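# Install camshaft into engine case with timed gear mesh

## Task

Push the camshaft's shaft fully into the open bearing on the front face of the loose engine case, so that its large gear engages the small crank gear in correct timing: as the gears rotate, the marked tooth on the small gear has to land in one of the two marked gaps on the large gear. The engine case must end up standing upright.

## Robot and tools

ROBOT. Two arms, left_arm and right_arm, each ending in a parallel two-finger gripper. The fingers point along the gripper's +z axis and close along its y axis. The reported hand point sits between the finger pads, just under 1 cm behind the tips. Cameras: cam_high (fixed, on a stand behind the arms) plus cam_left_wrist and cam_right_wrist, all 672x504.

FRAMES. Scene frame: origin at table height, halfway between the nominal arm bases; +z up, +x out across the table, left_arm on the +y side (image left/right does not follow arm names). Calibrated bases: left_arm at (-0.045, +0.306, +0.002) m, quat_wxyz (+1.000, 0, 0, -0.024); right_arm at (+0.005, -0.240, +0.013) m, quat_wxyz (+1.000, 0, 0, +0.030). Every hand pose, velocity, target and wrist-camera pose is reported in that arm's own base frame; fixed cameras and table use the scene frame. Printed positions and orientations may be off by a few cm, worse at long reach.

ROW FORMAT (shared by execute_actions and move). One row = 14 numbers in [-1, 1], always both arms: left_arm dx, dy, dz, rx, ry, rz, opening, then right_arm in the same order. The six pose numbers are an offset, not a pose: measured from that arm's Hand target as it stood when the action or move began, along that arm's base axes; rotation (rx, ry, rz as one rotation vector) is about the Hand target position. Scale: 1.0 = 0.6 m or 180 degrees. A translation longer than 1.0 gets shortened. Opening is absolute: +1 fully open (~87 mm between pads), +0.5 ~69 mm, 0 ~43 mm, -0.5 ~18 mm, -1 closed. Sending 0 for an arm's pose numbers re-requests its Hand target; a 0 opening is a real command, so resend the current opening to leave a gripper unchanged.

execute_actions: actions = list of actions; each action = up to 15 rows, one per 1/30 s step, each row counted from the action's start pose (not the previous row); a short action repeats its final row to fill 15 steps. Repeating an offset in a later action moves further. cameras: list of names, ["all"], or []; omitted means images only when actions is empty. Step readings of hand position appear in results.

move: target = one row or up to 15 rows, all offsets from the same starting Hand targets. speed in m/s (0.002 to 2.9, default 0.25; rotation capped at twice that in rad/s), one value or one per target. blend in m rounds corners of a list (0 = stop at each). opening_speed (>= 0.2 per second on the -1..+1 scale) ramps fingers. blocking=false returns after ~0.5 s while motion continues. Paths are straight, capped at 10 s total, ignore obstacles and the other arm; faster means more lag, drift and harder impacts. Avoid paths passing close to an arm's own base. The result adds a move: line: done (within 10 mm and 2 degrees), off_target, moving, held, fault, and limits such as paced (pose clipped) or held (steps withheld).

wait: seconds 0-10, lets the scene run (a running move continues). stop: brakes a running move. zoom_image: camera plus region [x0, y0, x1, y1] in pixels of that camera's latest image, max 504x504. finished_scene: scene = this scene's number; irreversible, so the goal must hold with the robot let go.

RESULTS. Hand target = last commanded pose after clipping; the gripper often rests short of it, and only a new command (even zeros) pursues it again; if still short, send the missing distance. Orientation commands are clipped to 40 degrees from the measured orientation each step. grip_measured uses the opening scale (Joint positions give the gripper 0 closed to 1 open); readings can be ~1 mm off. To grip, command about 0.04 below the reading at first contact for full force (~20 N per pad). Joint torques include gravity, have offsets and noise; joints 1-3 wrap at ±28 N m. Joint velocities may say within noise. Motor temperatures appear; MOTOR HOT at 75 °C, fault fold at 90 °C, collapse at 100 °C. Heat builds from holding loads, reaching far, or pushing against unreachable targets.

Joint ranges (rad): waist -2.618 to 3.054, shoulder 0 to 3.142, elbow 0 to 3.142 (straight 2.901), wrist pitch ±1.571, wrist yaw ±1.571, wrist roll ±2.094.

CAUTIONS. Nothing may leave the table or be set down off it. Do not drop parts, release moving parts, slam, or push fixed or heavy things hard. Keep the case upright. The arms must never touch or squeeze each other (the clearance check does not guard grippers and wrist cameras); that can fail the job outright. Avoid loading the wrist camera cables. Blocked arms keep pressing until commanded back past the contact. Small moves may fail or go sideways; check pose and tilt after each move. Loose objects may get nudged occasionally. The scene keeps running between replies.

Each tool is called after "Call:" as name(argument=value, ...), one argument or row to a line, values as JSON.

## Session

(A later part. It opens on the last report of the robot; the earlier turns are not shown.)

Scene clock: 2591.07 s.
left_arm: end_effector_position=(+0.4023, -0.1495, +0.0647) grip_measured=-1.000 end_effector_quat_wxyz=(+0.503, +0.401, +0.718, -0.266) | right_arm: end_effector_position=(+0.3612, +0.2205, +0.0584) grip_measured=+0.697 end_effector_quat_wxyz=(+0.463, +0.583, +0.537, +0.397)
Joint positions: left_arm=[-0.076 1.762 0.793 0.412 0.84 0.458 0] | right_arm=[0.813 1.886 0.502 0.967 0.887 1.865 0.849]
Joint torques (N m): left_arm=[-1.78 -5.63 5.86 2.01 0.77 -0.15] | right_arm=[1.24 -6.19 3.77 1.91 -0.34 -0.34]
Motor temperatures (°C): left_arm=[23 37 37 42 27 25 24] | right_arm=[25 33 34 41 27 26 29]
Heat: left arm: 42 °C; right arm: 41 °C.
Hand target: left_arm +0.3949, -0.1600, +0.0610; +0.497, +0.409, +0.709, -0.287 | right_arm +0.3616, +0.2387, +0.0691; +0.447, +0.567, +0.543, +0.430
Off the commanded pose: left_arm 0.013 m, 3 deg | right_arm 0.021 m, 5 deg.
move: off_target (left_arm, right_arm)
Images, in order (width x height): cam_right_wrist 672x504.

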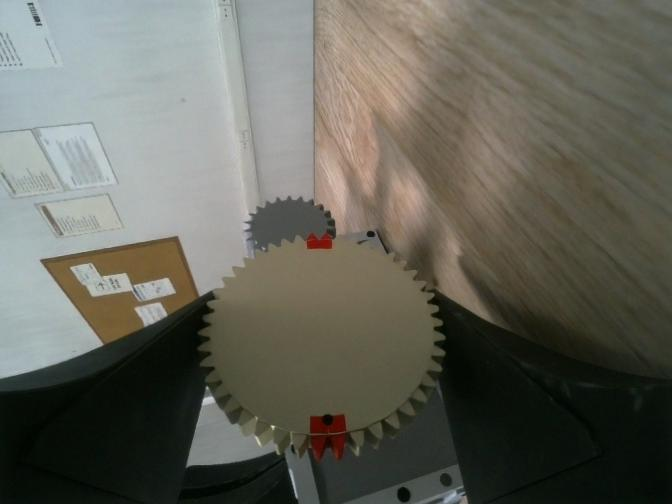

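Call:
wait(
  seconds=0.1,
  cameras=["cam_high","cam_left_wrist"],
)

Call:
zoom_image(
  camera="cam_high",
  region=[280, 210, 370, 290],
)

Call:
zoom_image(
  camera="cam_left_wrist",
  region=[480, 0, 672, 130],
)

Scene clock: 2606.07 s.
left_arm: end_effector_position=(+0.4023, -0.1495, +0.0647) grip_measured=-1.000 end_effector_quat_wxyz=(+0.503, +0.401, +0.718, -0.266) | right_arm: end_effector_position=(+0.3612, +0.2204, +0.0585) grip_measured=+0.697 end_effector_quat_wxyz=(+0.463, +0.582, +0.537, +0.397)
Joint positions: left_arm=[-0.076 1.762 0.793 0.412 0.84 0.458 0] | right_arm=[0.813 1.886 0.502 0.968 0.888 1.865 0.849]
Joint torques (N m): left_arm=[-1.78 -5.63 5.87 2.01 0.76 -0.15] | right_arm=[1.2 -6.22 3.77 1.93 -0.34 -0.34]
Heat: left arm: 43 °C; right arm: 42 °C.
Hand target: left_arm +0.3949, -0.1600, +0.0610; +0.497, +0.409, +0.709, -0.287 | right_arm +0.3616, +0.2386, +0.0691; +0.447, +0.567, +0.543, +0.430
Tool commands: left_gripper/opening=-1.0 right_gripper/opening=+0.66
Off the commanded pose: left_arm 0.013 m, 3 deg | right_arm 0.021 m, 5 deg.
wait: 0.10 s; at rest from the start
Images, in order (width x height): cam_high 672x504, cam_left_wrist 672x504.

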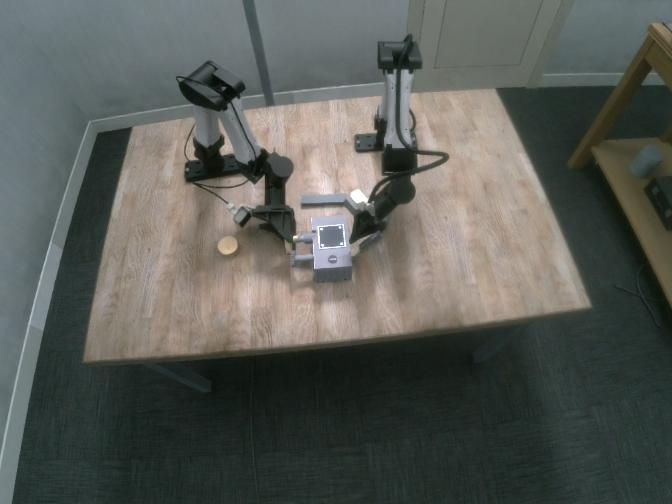

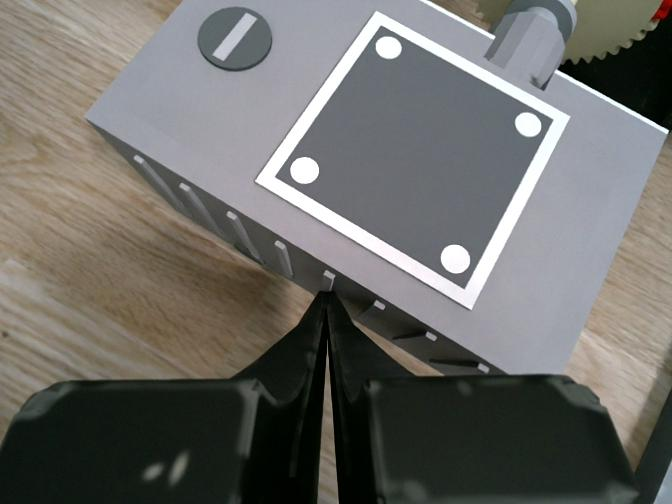

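Scaled by 5.600 from the camera's 672x504 image, which has a finer 960x720 frame.

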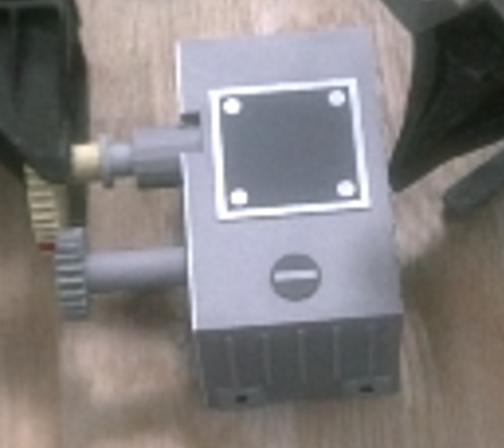

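Scaled by 2.625 from the camera's 672x504 image, which has a finer 960x720 frame.

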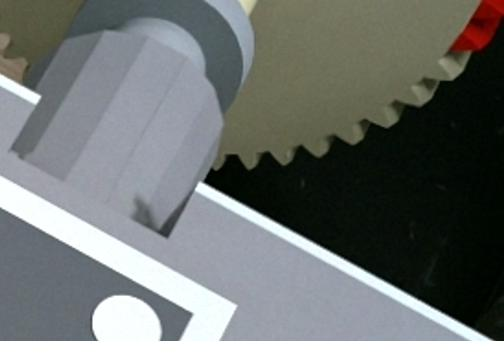

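Call:
move(
  target=[
    [0,0,0,0,0,0,-1,0,-0.02,0,0,0,0,0.66],
    [0,0,0,0,0,0,-1,0,-0.02,0,-0.0016,-0.012,0,0.66],
    [0,0,0,0,0,0,-1,0,-0.005,0,-0.0016,-0.012,0,0.66],
  ],
  speed=0.03,
  cameras=["cam_right_wrist","cam_high"],
)

Call:
zoom_image(
  camera="cam_right_wrist",
  region=[280, 210, 350, 260],
)

Call:
zoom_image(
  camera="cam_high",
  region=[280, 210, 370, 290],
)

Scene clock: 2619.23 s.
left_arm: end_effector_position=(+0.4020, -0.1504, +0.0648) grip_measured=-1.000 end_effector_quat_wxyz=(+0.503, +0.402, +0.717, -0.267) | right_arm: end_effector_position=(+0.3598, +0.2185, +0.0549) grip_measured=+0.697 end_effector_quat_wxyz=(+0.459, +0.575, +0.536, +0.414)
Joint positions: left_arm=[-0.078 1.762 0.793 0.412 0.84 0.456 0] | right_arm=[0.799 1.929 0.465 1.098 0.851 1.836 0.849]
Joint torques (N m): left_arm=[-1.61 -5.63 5.87 2.01 0.76 -0.14] | right_arm=[2.19 -6.04 4.6 1.87 0.11 -0.46]
Heat: left arm: 44 °C; right arm: 42 °C.
Hand target: left_arm +0.3949, -0.1600, +0.0610; +0.497, +0.409, +0.709, -0.287 | right_arm +0.3616, +0.2355, +0.0690; +0.458, +0.557, +0.535, +0.439
Off the commanded pose: left_arm 0.013 m, 3 deg | right_arm 0.022 m, 3 deg.
move: off_target (left_arm, right_arm)
Images, in order (width x height): cam_high 672x504, cam_right_wrist 672x504.

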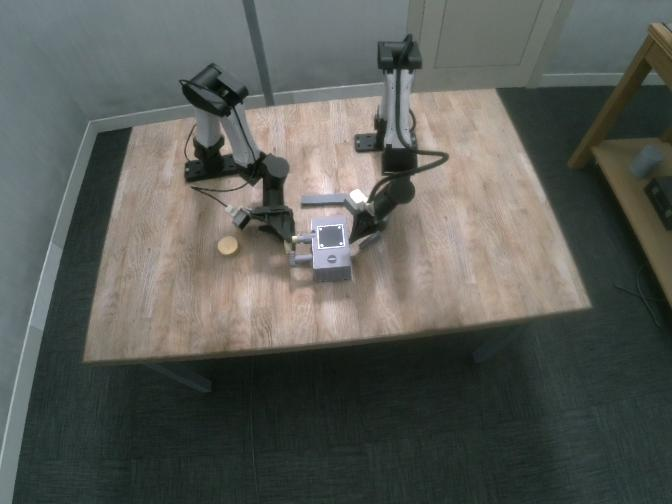

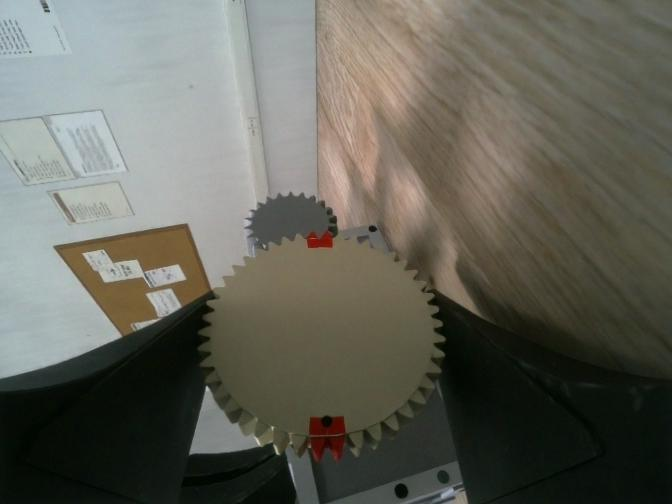

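Scaled by 7.200 from the camera's 672x504 image, which has a finer 960x720 frame.

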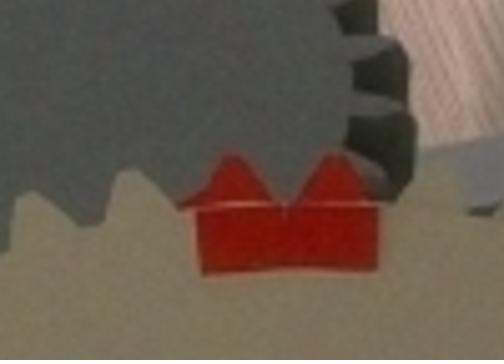

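Scaled by 5.600 from the camera's 672x504 image, which has a finer 960x720 frame.

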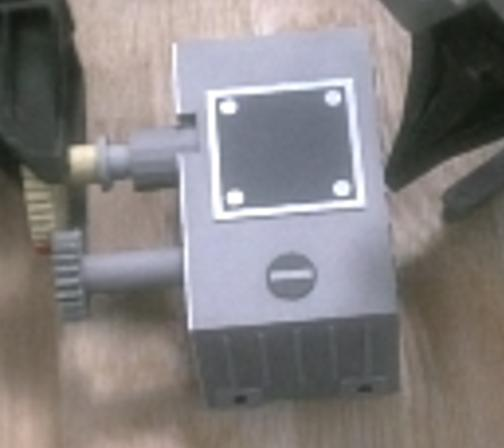

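Call:
zoom_image(
  camera="cam_right_wrist",
  region=[230, 160, 350, 250],
)

Scaled by 4.200 from the camera's 672x504 image, which has a finer 960x720 frame.

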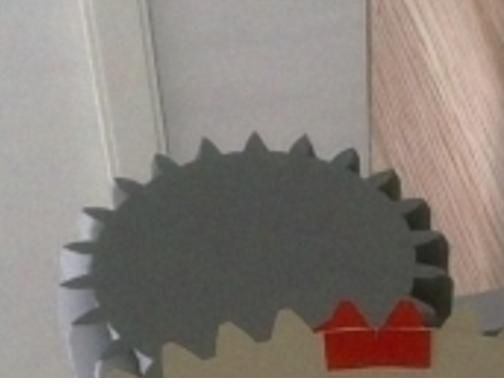

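Call:
move(
  target=[
    [0,0,0,0,0,0,-1,-0.006,0.0,0,-0.0012,-0.009,0,0.66],
    [0,0,0,0,0,0,-1,-0.006,0,0,0,0,0,0.66],
    [0,0,0,0,0,0,-1,-0.006,0,0,0.0008,0.006,0,0.66],
  ],
  speed=0.01,
  cameras=["cam_right_wrist","cam_high"],
)

Call:
zoom_image(
  camera="cam_right_wrist",
  region=[230, 180, 350, 270],
)

Call:
zoom_image(
  camera="cam_high",
  region=[280, 210, 370, 290],
)

Scene clock: 2666.53 s.
left_arm: end_effector_position=(+0.4019, -0.1504, +0.0648) grip_measured=-1.000 end_effector_quat_wxyz=(+0.502, +0.402, +0.717, -0.267) | right_arm: end_effector_position=(+0.3578, +0.2188, +0.0545) grip_measured=+0.697 end_effector_quat_wxyz=(+0.461, +0.578, +0.532, +0.413)
Joint positions: left_arm=[-0.078 1.762 0.793 0.412 0.84 0.456 0] | right_arm=[0.811 1.933 0.465 1.097 0.874 1.847 0.849]
Joint torques (N m): left_arm=[-1.61 -5.61 5.87 2.01 0.76 -0.14] | right_arm=[1.7 -8.91 4.21 1.44 -0.12 -0.38]
Heat: left arm: 45 °C; right arm: 42 °C.
Hand target: left_arm +0.3949, -0.1600, +0.0610; +0.497, +0.409, +0.709, -0.287 | right_arm +0.3580, +0.2355, +0.0691; +0.453, +0.562, +0.539, +0.434
Off the commanded pose: left_arm 0.013 m, 3 deg | right_arm 0.022 m, 3 deg.
move: off_target (left_arm, right_arm)
Images, in order (width x height): cam_high 672x504, cam_right_wrist 672x504.

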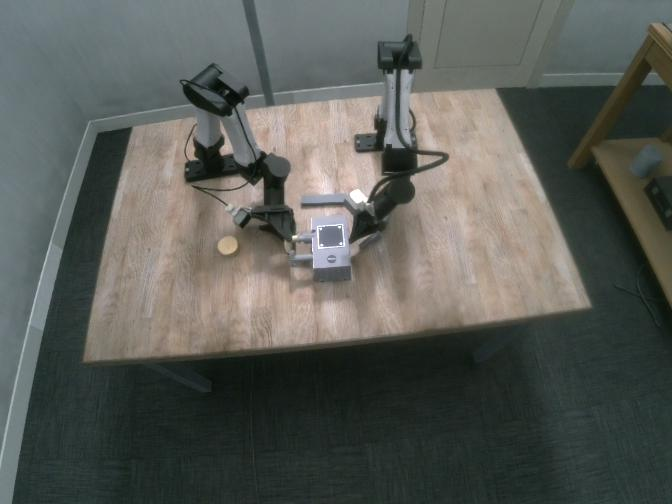

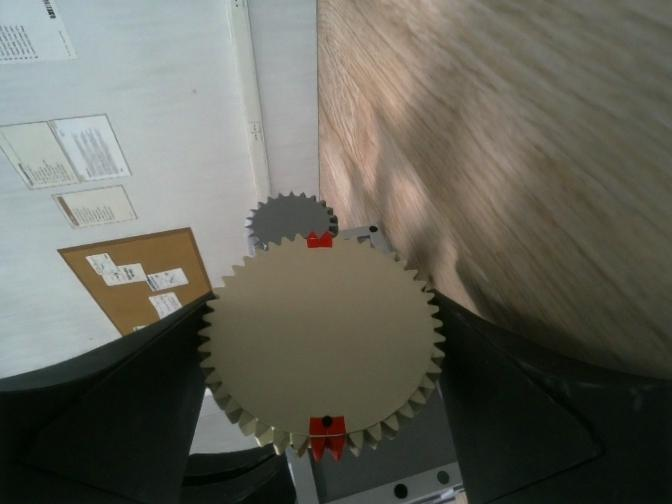

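Scaled by 4.200 from the camera's 672x504 image, which has a finer 960x720 frame.

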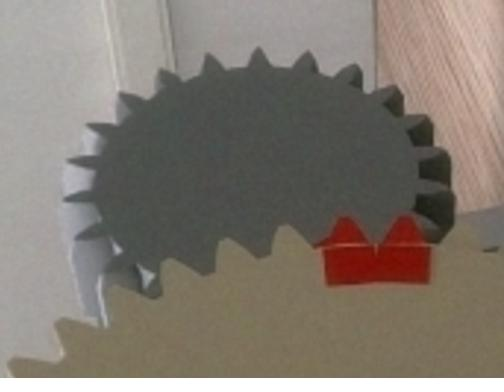

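Scaled by 5.600 from the camera's 672x504 image, which has a finer 960x720 frame.

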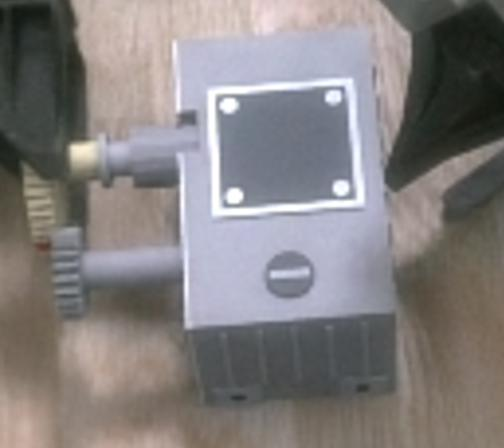

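Call:
move(
  target=[
    [0,0,0,0,0,0,-1,0.002,-0.02,0,0,0,0,0.66],
    [0,0,0,0,0,0,-1,0.002,-0.02,0,-0.0029,-0.022,0,0.66],
    [0,0,0,0,0,0,-1,0.002,0.0,0,-0.0029,-0.022,0,0.66],
  ],
  speed=0.03,
  cameras=["cam_right_wrist"],
)

Call:
zoom_image(
  camera="cam_right_wrist",
  region=[230, 180, 350, 270],
)

Scene clock: 2691.53 s.
left_arm: end_effector_position=(+0.4018, -0.1505, +0.0648) grip_measured=-1.000 end_effector_quat_wxyz=(+0.502, +0.402, +0.717, -0.267) | right_arm: end_effector_position=(+0.3574, +0.2187, +0.0556) grip_measured=+0.697 end_effector_quat_wxyz=(+0.473, +0.563, +0.525, +0.428)
Joint positions: left_arm=[-0.078 1.762 0.793 0.412 0.841 0.456 0] | right_arm=[0.811 1.995 0.445 1.256 0.875 1.785 0.849]
Joint torques (N m): left_arm=[-1.61 -5.61 5.86 2.01 0.75 -0.13] | right_arm=[2.06 -6.11 4.44 1.87 0.06 -0.5]
Heat: left arm: 46 °C; right arm: 41 °C.
Hand target: left_arm +0.3949, -0.1600, +0.0610; +0.497, +0.409, +0.709, -0.287 | right_arm +0.3593, +0.2355, +0.0690; +0.474, +0.545, +0.525, +0.451
Off the commanded pose: left_arm 0.012 m, 3 deg | right_arm 0.022 m, 3 deg.
move: off_target (left_arm, right_arm)
Images, in order (width x height): cam_right_wrist 672x504.

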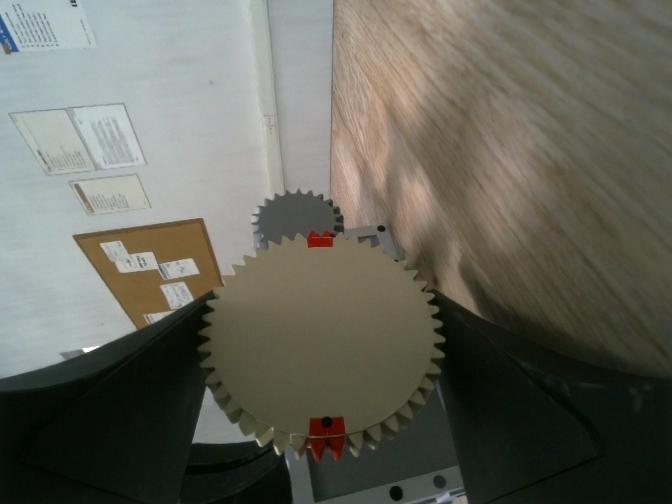

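Scaled by 4.200 from the camera's 672x504 image, which has a finer 960x720 frame.

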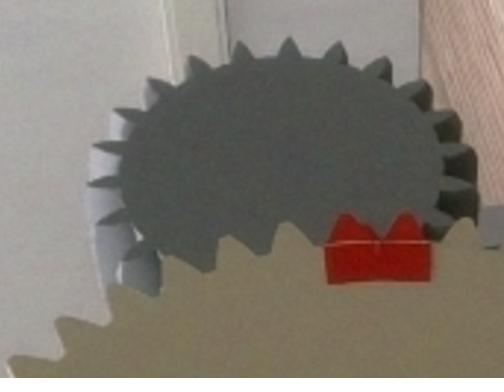

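Call:
move(
  target=[
    [0,0,0,0,0,0,-1,0.0,-0.017,0,0,0,0,0.66],
    [0,0,0,0,0,0,-1,0.0,-0.017,0,0.002,0.0155,0,0.66],
    [0,0,0,0,0,0,-1,0.0,0.0,0,0.002,0.0155,0,0.66],
  ],
  speed=0.03,
  cameras=["cam_right_wrist"],
)

Call:
zoom_image(
  camera="cam_right_wrist",
  region=[230, 180, 350, 270],
)

Scene clock: 2703.57 s.
left_arm: end_effector_position=(+0.4018, -0.1506, +0.0648) grip_measured=-1.000 end_effector_quat_wxyz=(+0.502, +0.402, +0.717, -0.267) | right_arm: end_effector_position=(+0.3577, +0.2186, +0.0546) grip_measured=+0.697 end_effector_quat_wxyz=(+0.464, +0.572, +0.531, +0.420)
Joint positions: left_arm=[-0.079 1.762 0.793 0.412 0.841 0.456 0] | right_arm=[0.808 1.955 0.454 1.159 0.867 1.823 0.849]
Joint torques (N m): left_arm=[-1.57 -5.61 5.87 2.01 0.75 -0.13] | right_arm=[1.83 -8.38 4.63 1.45 0 -0.38]
Heat: left arm: 46 °C; right arm: 42 °C.
Hand target: left_arm +0.3949, -0.1600, +0.0610; +0.497, +0.409, +0.709, -0.287 | right_arm +0.3592, +0.2356, +0.0690; +0.459, +0.557, +0.535, +0.439
Off the commanded pose: left_arm 0.012 m, 3 deg | right_arm 0.022 m, 3 deg.
move: off_target (left_arm, right_arm)
Images, in order (width x height): cam_right_wrist 672x504.

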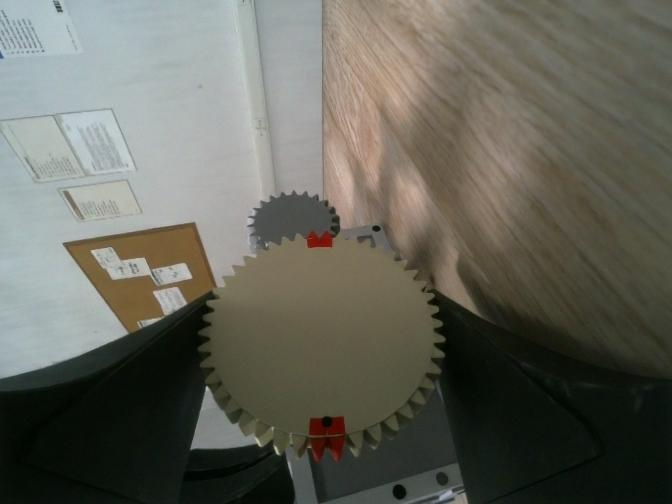

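Scaled by 4.200 from the camera's 672x504 image, which has a finer 960x720 frame.

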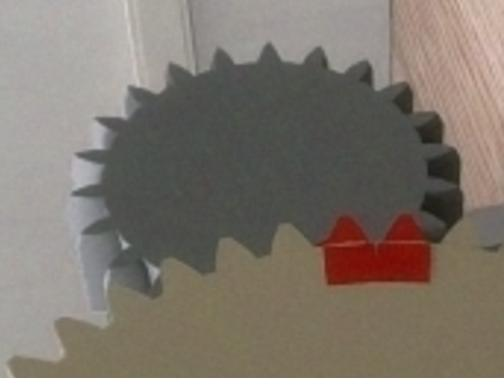

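Call:
move(
  target=[
    [0,0,0,0,0,0,-1,0.0,0.008,-0.02,0,0.0,0,0.66],
    [0,0,0,0,0,0,-1,0.0,0.008,0.012,0,0,0,0.66],
    [0,0,0,0,0,0,-1,0.012,0.008,0,0,0,0,0.66],
    [0,0,0,0,0,0,-1,-0.012,0.008,0,0,0,0,0.66],
    [0,0,0,0,0,0,-1,0,0.008,0,0,0,0.012,0.66],
    [0,0,0,0,0,0,-1,0,0.008,0,0,0,-0.012,0.66],
    [0,0,0,0,0,0,-1,0,0.008,0,0,0,0,0.66],
  ],
  speed=0.05,
  blend=0.002,
  cameras=["cam_right_wrist"],
)

Call:
zoom_image(
  camera="cam_right_wrist",
  region=[230, 180, 350, 270],
)

Scene clock: 2715.70 s.
left_arm: end_effector_position=(+0.4018, -0.1506, +0.0648) grip_measured=-1.000 end_effector_quat_wxyz=(+0.502, +0.402, +0.717, -0.267) | right_arm: end_effector_position=(+0.3572, +0.2228, +0.0559) grip_measured=+0.697 end_effector_quat_wxyz=(+0.472, +0.577, +0.526, +0.410)
Joint positions: left_arm=[-0.079 1.762 0.793 0.412 0.841 0.456 0] | right_arm=[0.834 1.947 0.483 1.097 0.918 1.843 0.849]
Joint torques (N m): left_arm=[-1.57 -5.61 5.87 2.01 0.75 -0.14] | right_arm=[0.69 -7.42 3.84 1.81 -0.41 -0.5]
Heat: left arm: 46 °C; right arm: 42 °C.
Hand target: left_arm +0.3949, -0.1600, +0.0610; +0.497, +0.409, +0.709, -0.287 | right_arm +0.3593, +0.2403, +0.0690; +0.459, +0.557, +0.535, +0.439
Off the commanded pose: left_arm 0.012 m, 3 deg | right_arm 0.022 m, 4 deg.
move: off_target (left_arm, right_arm)
Images, in order (width x height): cam_right_wrist 672x504.

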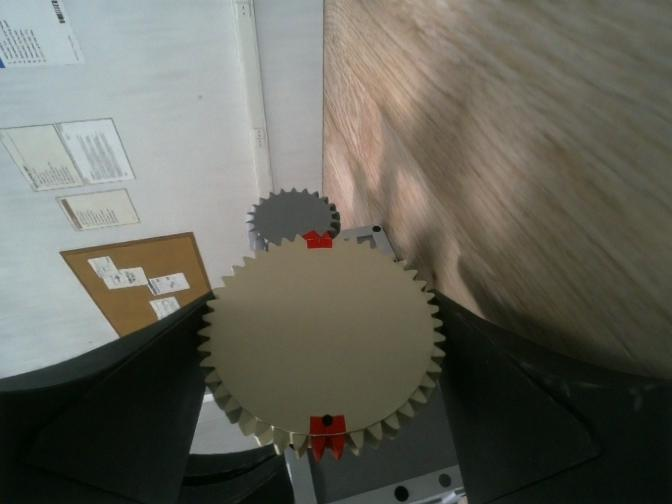

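Scaled by 4.200 from the camera's 672x504 image, which has a finer 960x720 frame.

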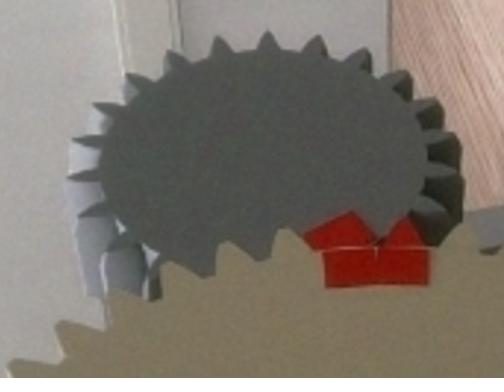

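Call:
move(
  target=[
    [0,0,0,0,0,0,-1,0.0,0.005,-0.02,0,0.0,0,0.66],
    [0,0,0,0,0,0,-1,0.0,0.005,0.012,0,0,0,0.66],
    [0,0,0,0,0,0,-1,0.012,0.005,0,0,0,0,0.66],
    [0,0,0,0,0,0,-1,-0.012,0.005,0,0,0,0,0.66],
    [0,0,0,0,0,0,-1,0,0.005,0,0,0,0.012,0.66],
    [0,0,0,0,0,0,-1,0,0.005,0,0,0,-0.012,0.66],
    [0,0,0,0,0,0,-1,0,0.005,0,0,0,0,0.66],
  ],
  speed=0.05,
  blend=0.002,
  cameras=["cam_right_wrist","cam_high","cam_left_wrist"],
)

Call:
zoom_image(
  camera="cam_right_wrist",
  region=[280, 210, 350, 260],
)

Call:
zoom_image(
  camera="cam_high",
  region=[280, 210, 370, 290],
)

Call:
zoom_image(
  camera="cam_left_wrist",
  region=[480, 0, 672, 130],
)

Scene clock: 2732.93 s.
left_arm: end_effector_position=(+0.4018, -0.1506, +0.0648) grip_measured=-1.000 end_effector_quat_wxyz=(+0.502, +0.402, +0.717, -0.267) | right_arm: end_effector_position=(+0.3574, +0.2268, +0.0561) grip_measured=+0.697 end_effector_quat_wxyz=(+0.471, +0.576, +0.527, +0.411)
Joint positions: left_arm=[-0.079 1.762 0.793 0.412 0.841 0.456 0] | right_arm=[0.842 1.951 0.493 1.09 0.921 1.845 0.849]
Joint torques (N m): left_arm=[-1.57 -5.61 5.87 2.02 0.75 -0.13] | right_arm=[0.64 -7.56 3.79 1.79 -0.38 -0.49]
Heat: left arm: 46 °C; right arm: 42 °C.
Hand target: left_arm +0.3949, -0.1600, +0.0610; +0.497, +0.409, +0.709, -0.287 | right_arm +0.3593, +0.2434, +0.0692; +0.459, +0.557, +0.535, +0.439
Off the commanded pose: left_arm 0.012 m, 3 deg | right_arm 0.021 m, 4 deg.
move: off_target (left_arm, right_arm)

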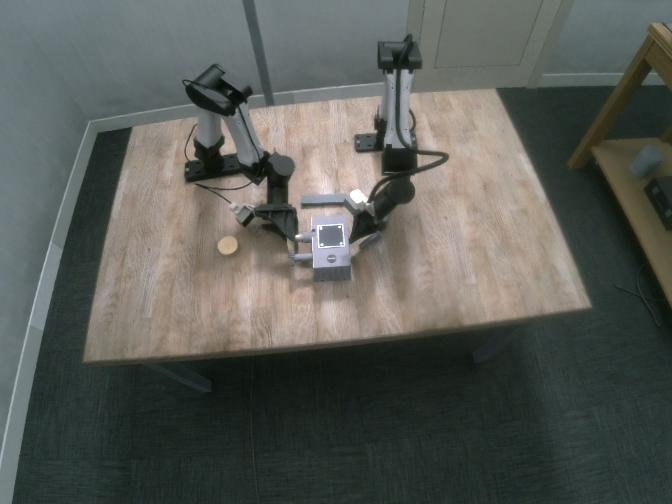

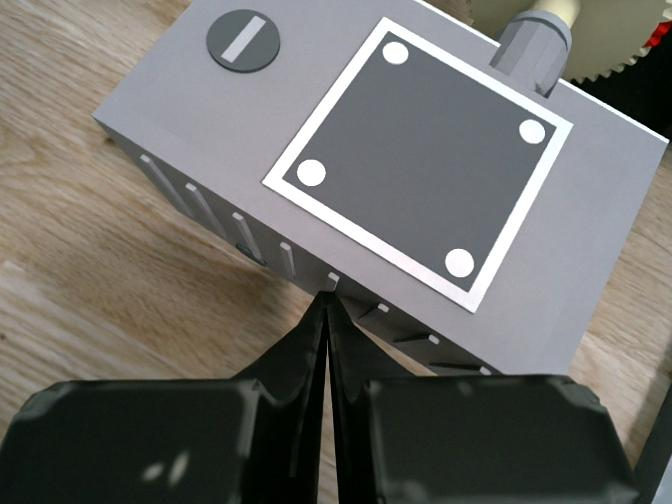

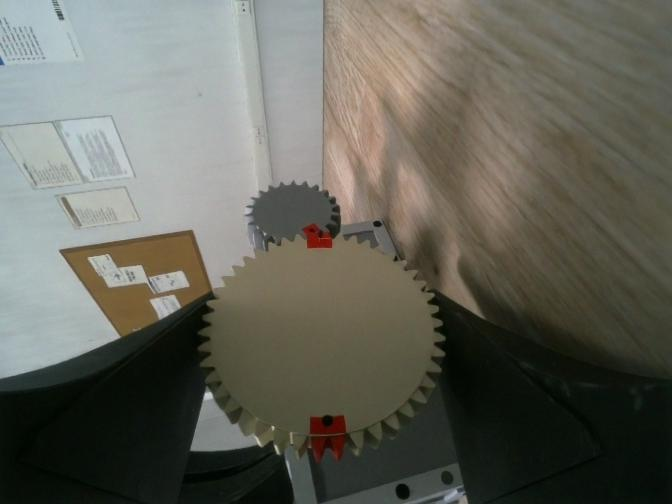

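Scaled by 7.200 from the camera's 672x504 image, which has a finer 960x720 frame.

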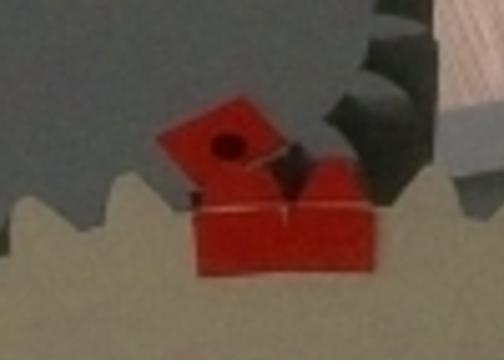

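Scaled by 5.600 from the camera's 672x504 image, which has a finer 960x720 frame.

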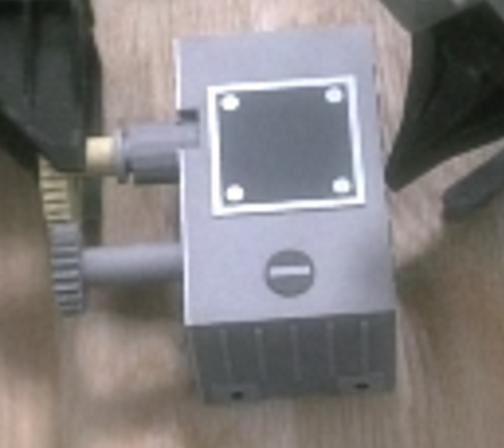

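Scaled by 2.625 from the camera's 672x504 image, which has a finer 960x720 frame.

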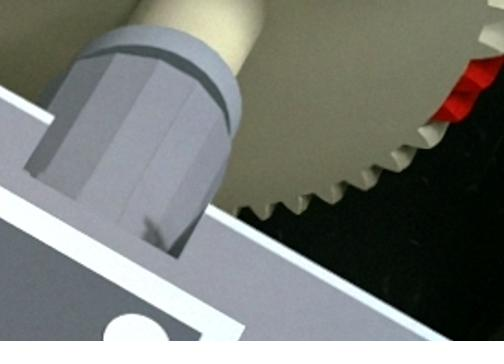

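Call:
move(
  target=[
    [0,0,0,0,0,0,-1,0.0,0.006,-0.02,0,0.0,0,0.66],
    [0,0,0,0,0,0,-1,0.0,0.006,0.012,0,0,0,0.66],
    [0,0,0,0,0,0,-1,0.012,0.006,0,0,0,0,0.66],
    [0,0,0,0,0,0,-1,-0.012,0.006,0,0,0,0,0.66],
    [0,0,0,0,0,0,-1,0,0.006,0,0,0,0.012,0.66],
    [0,0,0,0,0,0,-1,0,0.006,0,0,0,-0.012,0.66],
    [0,0,0,0,0,0,-1,0,0.006,0,0,0,0,0.66],
  ],
  speed=0.05,
  blend=0.002,
  cameras=["cam_right_wrist","cam_left_wrist"],
)

Call:
zoom_image(
  camera="cam_right_wrist",
  region=[280, 210, 350, 260],
)

Call:
zoom_image(
  camera="cam_left_wrist",
  region=[480, 0, 672, 130],
)

Scene clock: 2746.93 s.
left_arm: end_effector_position=(+0.4018, -0.1506, +0.0648) grip_measured=-1.000 end_effector_quat_wxyz=(+0.502, +0.402, +0.717, -0.267) | right_arm: end_effector_position=(+0.3575, +0.2301, +0.0560) grip_measured=+0.697 end_effector_quat_wxyz=(+0.472, +0.576, +0.527, +0.411)
Joint positions: left_arm=[-0.079 1.762 0.793 0.412 0.841 0.456 0] | right_arm=[0.85 1.956 0.505 1.08 0.929 1.85 0.849]
Joint torques (N m): left_arm=[-1.58 -5.61 5.87 2.01 0.75 -0.13] | right_arm=[0.69 -7.65 3.81 1.79 -0.37 -0.5]
Heat: left arm: 46 °C; right arm: 43 °C.
Hand target: left_arm +0.3949, -0.1600, +0.0610; +0.497, +0.409, +0.709, -0.287 | right_arm +0.3592, +0.2469, +0.0690; +0.459, +0.557, +0.535, +0.439
Off the commanded pose: left_arm 0.012 m, 3 deg | right_arm 0.022 m, 4 deg.
move: off_target (left_arm, right_arm)
Images, in order (width x height): cam_left_wrist 672x504, cam_right_wrist 672x504.

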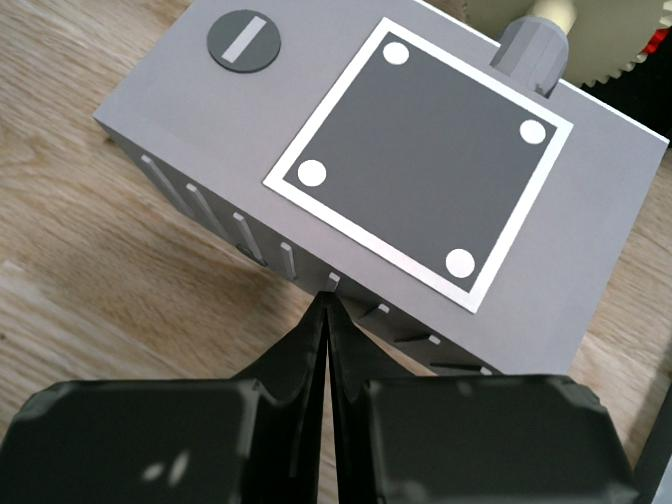

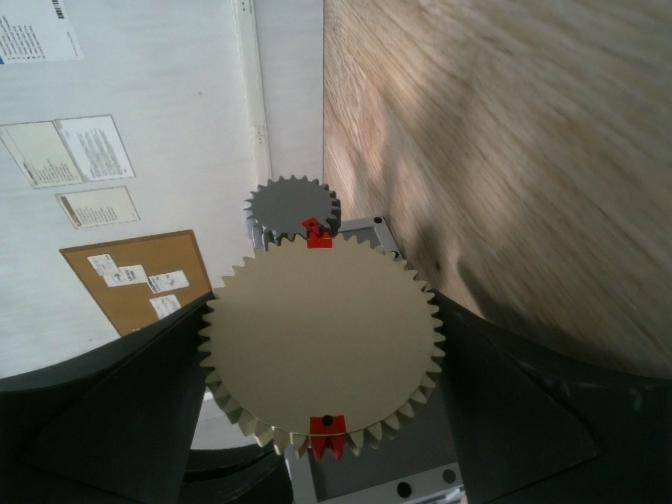

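Scaled by 7.200 from the camera's 672x504 image, which has a finer 960x720 frame.

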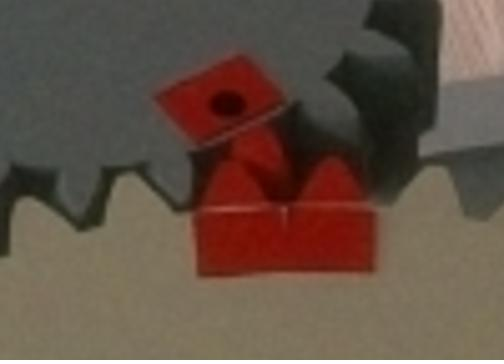

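Scaled by 2.625 from the camera's 672x504 image, which has a finer 960x720 frame.

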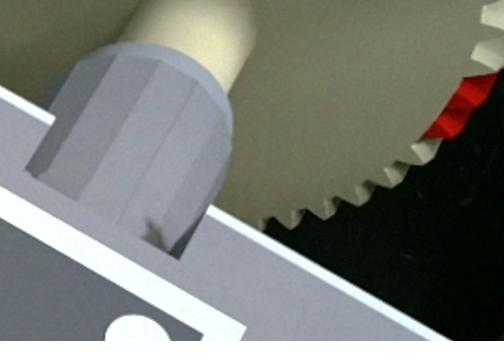

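Call:
move(
  target=[
    [0,0,0,0,0,0,-1,0.0,0.006,-0.02,0,0.0,0,0.66],
    [0,0,0,0,0,0,-1,0.0,0.006,0.012,0,0,0,0.66],
    [0,0,0,0,0,0,-1,0.012,0.006,0,0,0,0,0.66],
    [0,0,0,0,0,0,-1,-0.012,0.006,0,0,0,0,0.66],
    [0,0,0,0,0,0,-1,0,0.006,0,0,0,0,0.66],
  ],
  speed=0.05,
  blend=0.002,
  cameras=["cam_right_wrist","cam_left_wrist","cam_high"],
)

Call:
zoom_image(
  camera="cam_right_wrist",
  region=[280, 210, 350, 260],
)

Call:
zoom_image(
  camera="cam_high",
  region=[280, 210, 370, 290],
)

Call:
zoom_image(
  camera="cam_left_wrist",
  region=[480, 0, 672, 130],
)

Scene clock: 2759.73 s.
left_arm: end_effector_position=(+0.4018, -0.1506, +0.0648) grip_measured=-1.000 end_effector_quat_wxyz=(+0.502, +0.402, +0.717, -0.267) | right_arm: end_effector_position=(+0.3579, +0.2307, +0.0563) grip_measured=+0.697 end_effector_quat_wxyz=(+0.472, +0.575, +0.526, +0.412)
Joint positions: left_arm=[-0.079 1.762 0.793 0.412 0.841 0.456 0] | right_arm=[0.85 1.96 0.506 1.087 0.929 1.846 0.849]
Joint torques (N m): left_arm=[-1.58 -5.61 5.87 2.02 0.75 -0.14] | right_arm=[1.42 -7.53 4.49 1.65 -0.31 -0.43]
Heat: left arm: 46 °C; right arm: 43 °C.
Hand target: left_arm +0.3949, -0.1600, +0.0610; +0.497, +0.409, +0.709, -0.287 | right_arm +0.3593, +0.2504, +0.0691; +0.459, +0.557, +0.535, +0.439
Off the commanded pose: left_arm 0.012 m, 3 deg | right_arm 0.024 m, 4 deg.
move: off_target (left_arm, right_arm)

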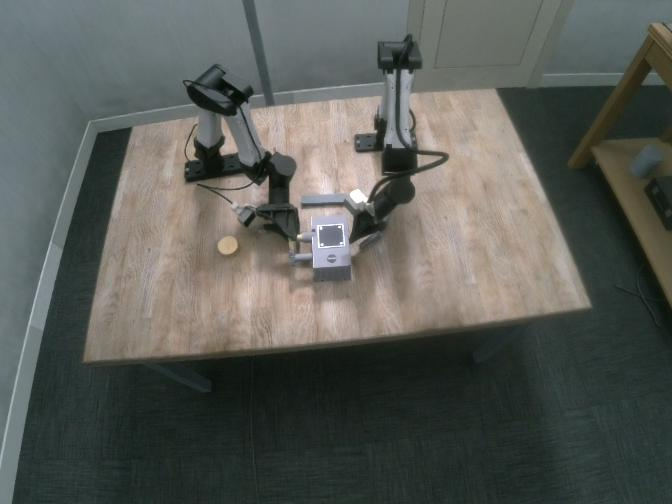

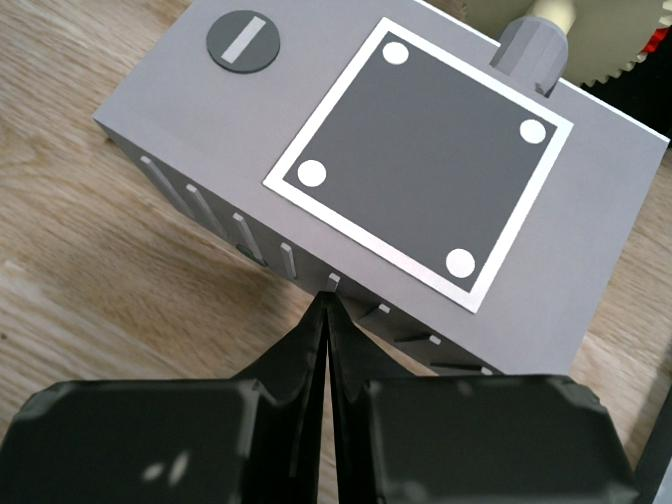

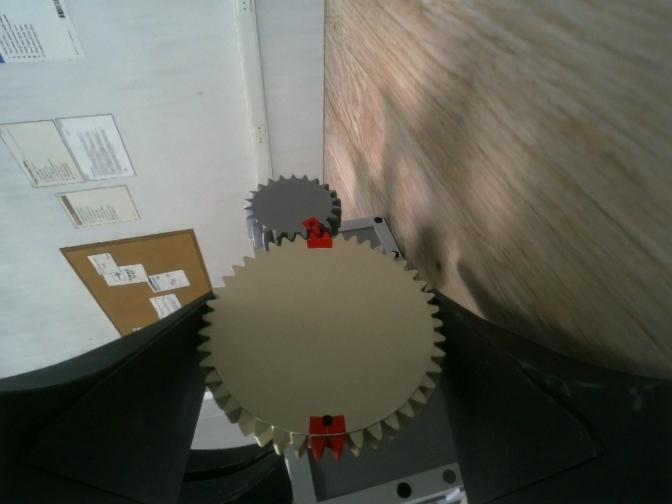

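Scaled by 7.200 from the camera's 672x504 image, which has a finer 960x720 frame.

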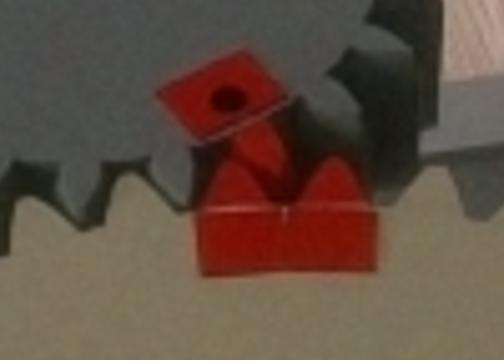

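Scaled by 5.600 from the camera's 672x504 image, which has a finer 960x720 frame.

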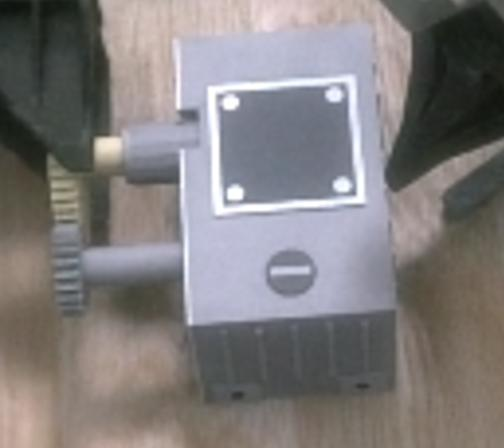

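Scaled by 2.625 from the camera's 672x504 image, which has a finer 960x720 frame.

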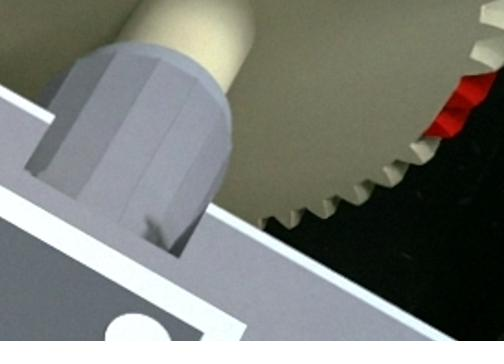

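Call:
move(
  target=[
    [0,0,0,0,0,0,-1,0.0,-0.028,-0.008,0,0,0,0.66],
    [0,0,0,0,0,0,-1,0.0,-0.028,-0.008,0,0,0,1],
  ],
  speed=0.05,
  opening_speed=0.4,
  cameras=["cam_right_wrist"],
)

Scene clock: 2766.77 s.
left_arm: end_effector_position=(+0.4017, -0.1508, +0.0649) grip_measured=-1.000 end_effector_quat_wxyz=(+0.502, +0.402, +0.717, -0.268) | right_arm: end_effector_position=(+0.3587, +0.2325, +0.0584) grip_measured=+0.968 end_effector_quat_wxyz=(+0.460, +0.560, +0.540, +0.429)
Joint positions: left_arm=[-0.079 1.762 0.793 0.412 0.842 0.456 0] | right_arm=[0.824 1.96 0.482 1.156 0.852 1.8 0.984]
Joint torques (N m): left_arm=[-1.52 -5.61 5.89 2.01 0.74 -0.13] | right_arm=[-0.01 -6.67 2.45 1.75 0.1 -0.18]
Heat: left arm: 46 °C; right arm: 44 °C.
Hand target: left_arm +0.3948, -0.1600, +0.0610; +0.497, +0.409, +0.709, -0.287 | right_arm +0.3592, +0.2338, +0.0643; +0.459, +0.557, +0.535, +0.439
Off the commanded pose: left_arm 0.012 m, 3 deg | right_arm 0.006 m, 1 deg.
move: off_target (left_arm)
Images, in order (width x height): cam_right_wrist 672x504.

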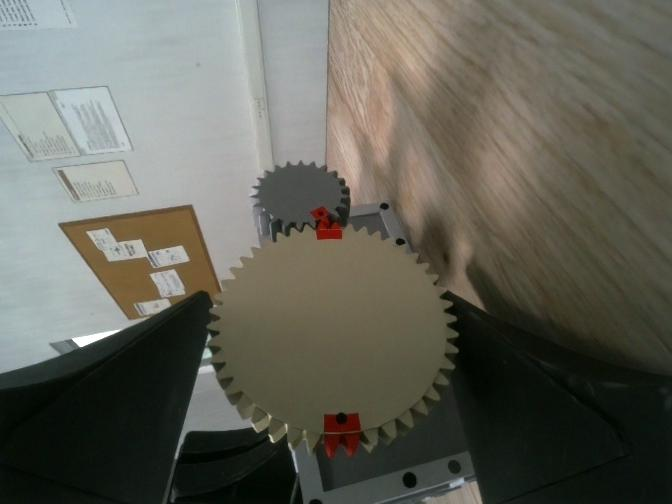

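Call:
move(
  target=[
    [0,0,0,0,0,0,-1,0.0,0,-0.009,0,0,0,1],
    [0.006,0.045,0.01,0,0,0,-1,-0.145,0.012,0.024,0,0,0,1],
  ],
  speed=0.06,
  cameras=["cam_right_wrist","cam_left_wrist","cam_high"],
)

Call:
zoom_image(
  camera="cam_right_wrist",
  region=[250, 80, 490, 260],
)

Call:
zoom_image(
  camera="cam_high",
  region=[280, 210, 370, 290],
)

Scene clock: 2776.83 s.
left_arm: end_effector_position=(+0.3936, -0.1331, +0.0597) grip_measured=-1.000 end_effector_quat_wxyz=(+0.491, +0.401, +0.719, -0.285) | right_arm: end_effector_position=(+0.2743, +0.2425, +0.0756) grip_measured=+0.968 end_effector_quat_wxyz=(+0.457, +0.557, +0.537, +0.439)
Joint positions: left_arm=[-0.014 1.762 0.793 0.339 0.923 0.509 0] | right_arm=[1.119 1.733 0.337 0.934 1.114 1.99 0.984]
Joint torques (N m): left_arm=[0.36 -6.54 9.02 1.59 0.66 0.07] | right_arm=[0.83 -6.41 2.56 1.19 0.44 -0.08]
Heat: left arm: 46 °C; right arm: 44 °C.
Hand target: left_arm +0.3984, -0.1331, +0.0670; +0.497, +0.409, +0.709, -0.287 | right_arm +0.2723, +0.2409, +0.0787; +0.459, +0.557, +0.535, +0.439
Off the commanded pose: left_arm 0.009 m, 2 deg | right_arm 0.004 m, 0 deg.
move: done

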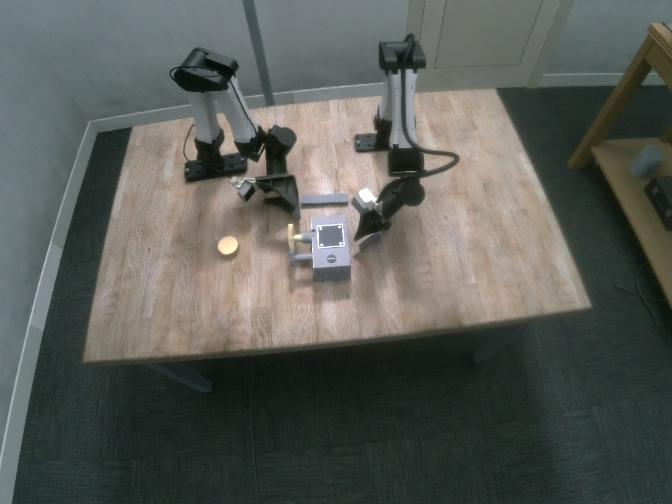

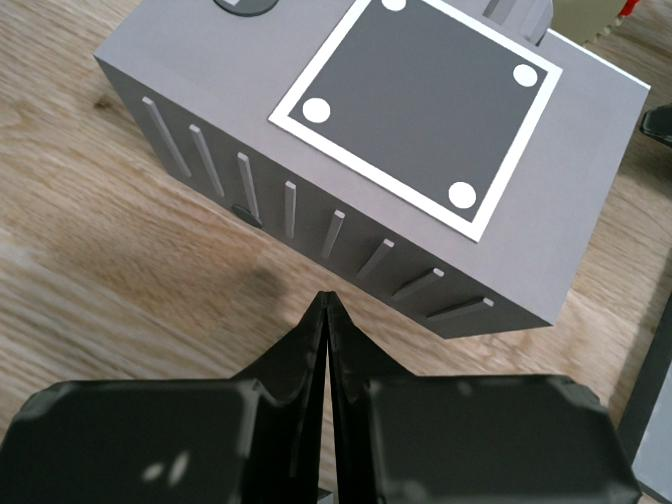

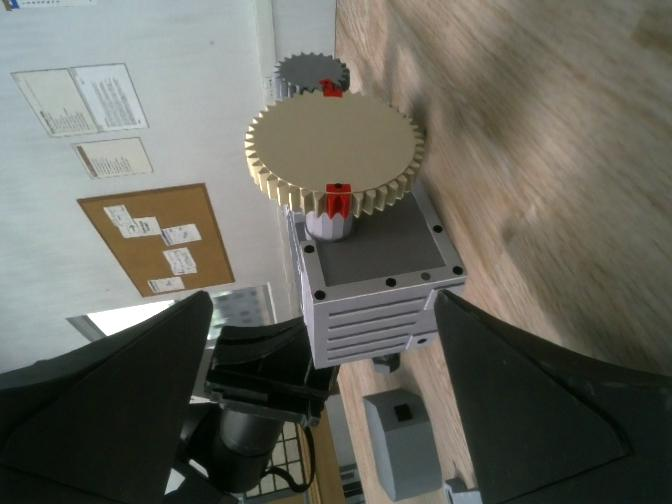

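Scaled by 2.100 from the camera's 672x504 image, which has a finer 960x720 frame.

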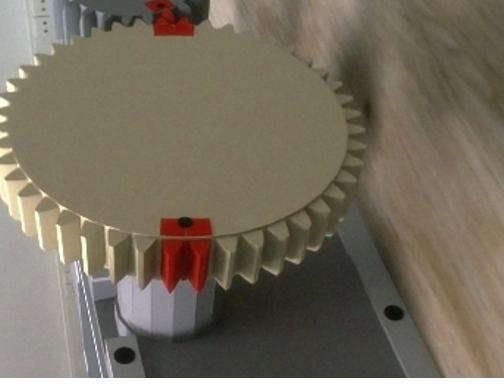

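Scaled by 5.600 from the camera's 672x504 image, which has a finer 960x720 frame.

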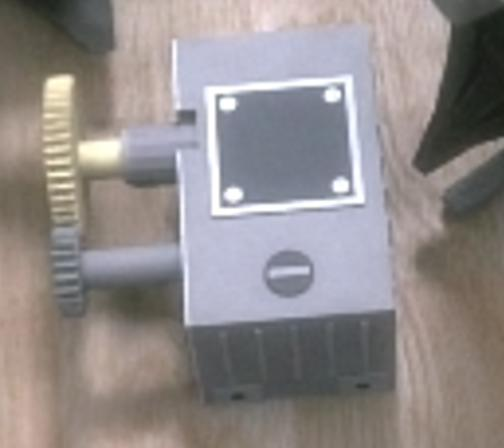

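Call:
zoom_image(
  camera="cam_right_wrist",
  region=[290, 60, 370, 120],
)

Call:
zoom_image(
  camera="cam_right_wrist",
  region=[280, 190, 380, 265],
)

Scaled by 6.300 from the camera's 672x504 image, which has a finer 960x720 frame.

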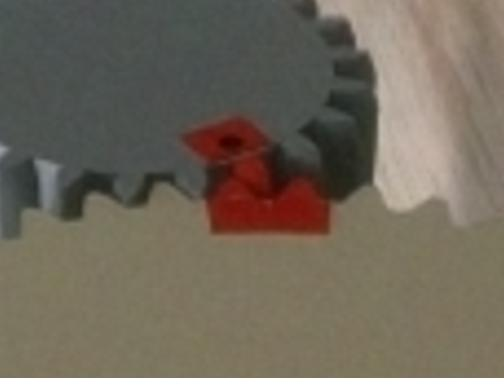

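Scaled by 5.040 from the camera's 672x504 image, which has a finer 960x720 frame.

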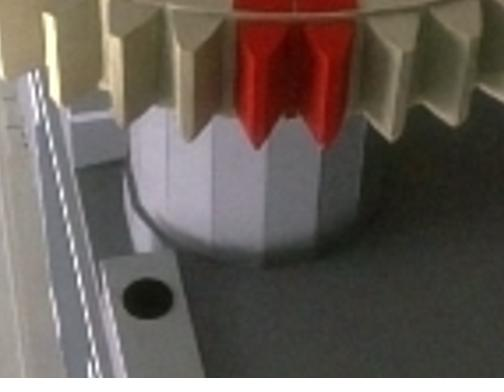

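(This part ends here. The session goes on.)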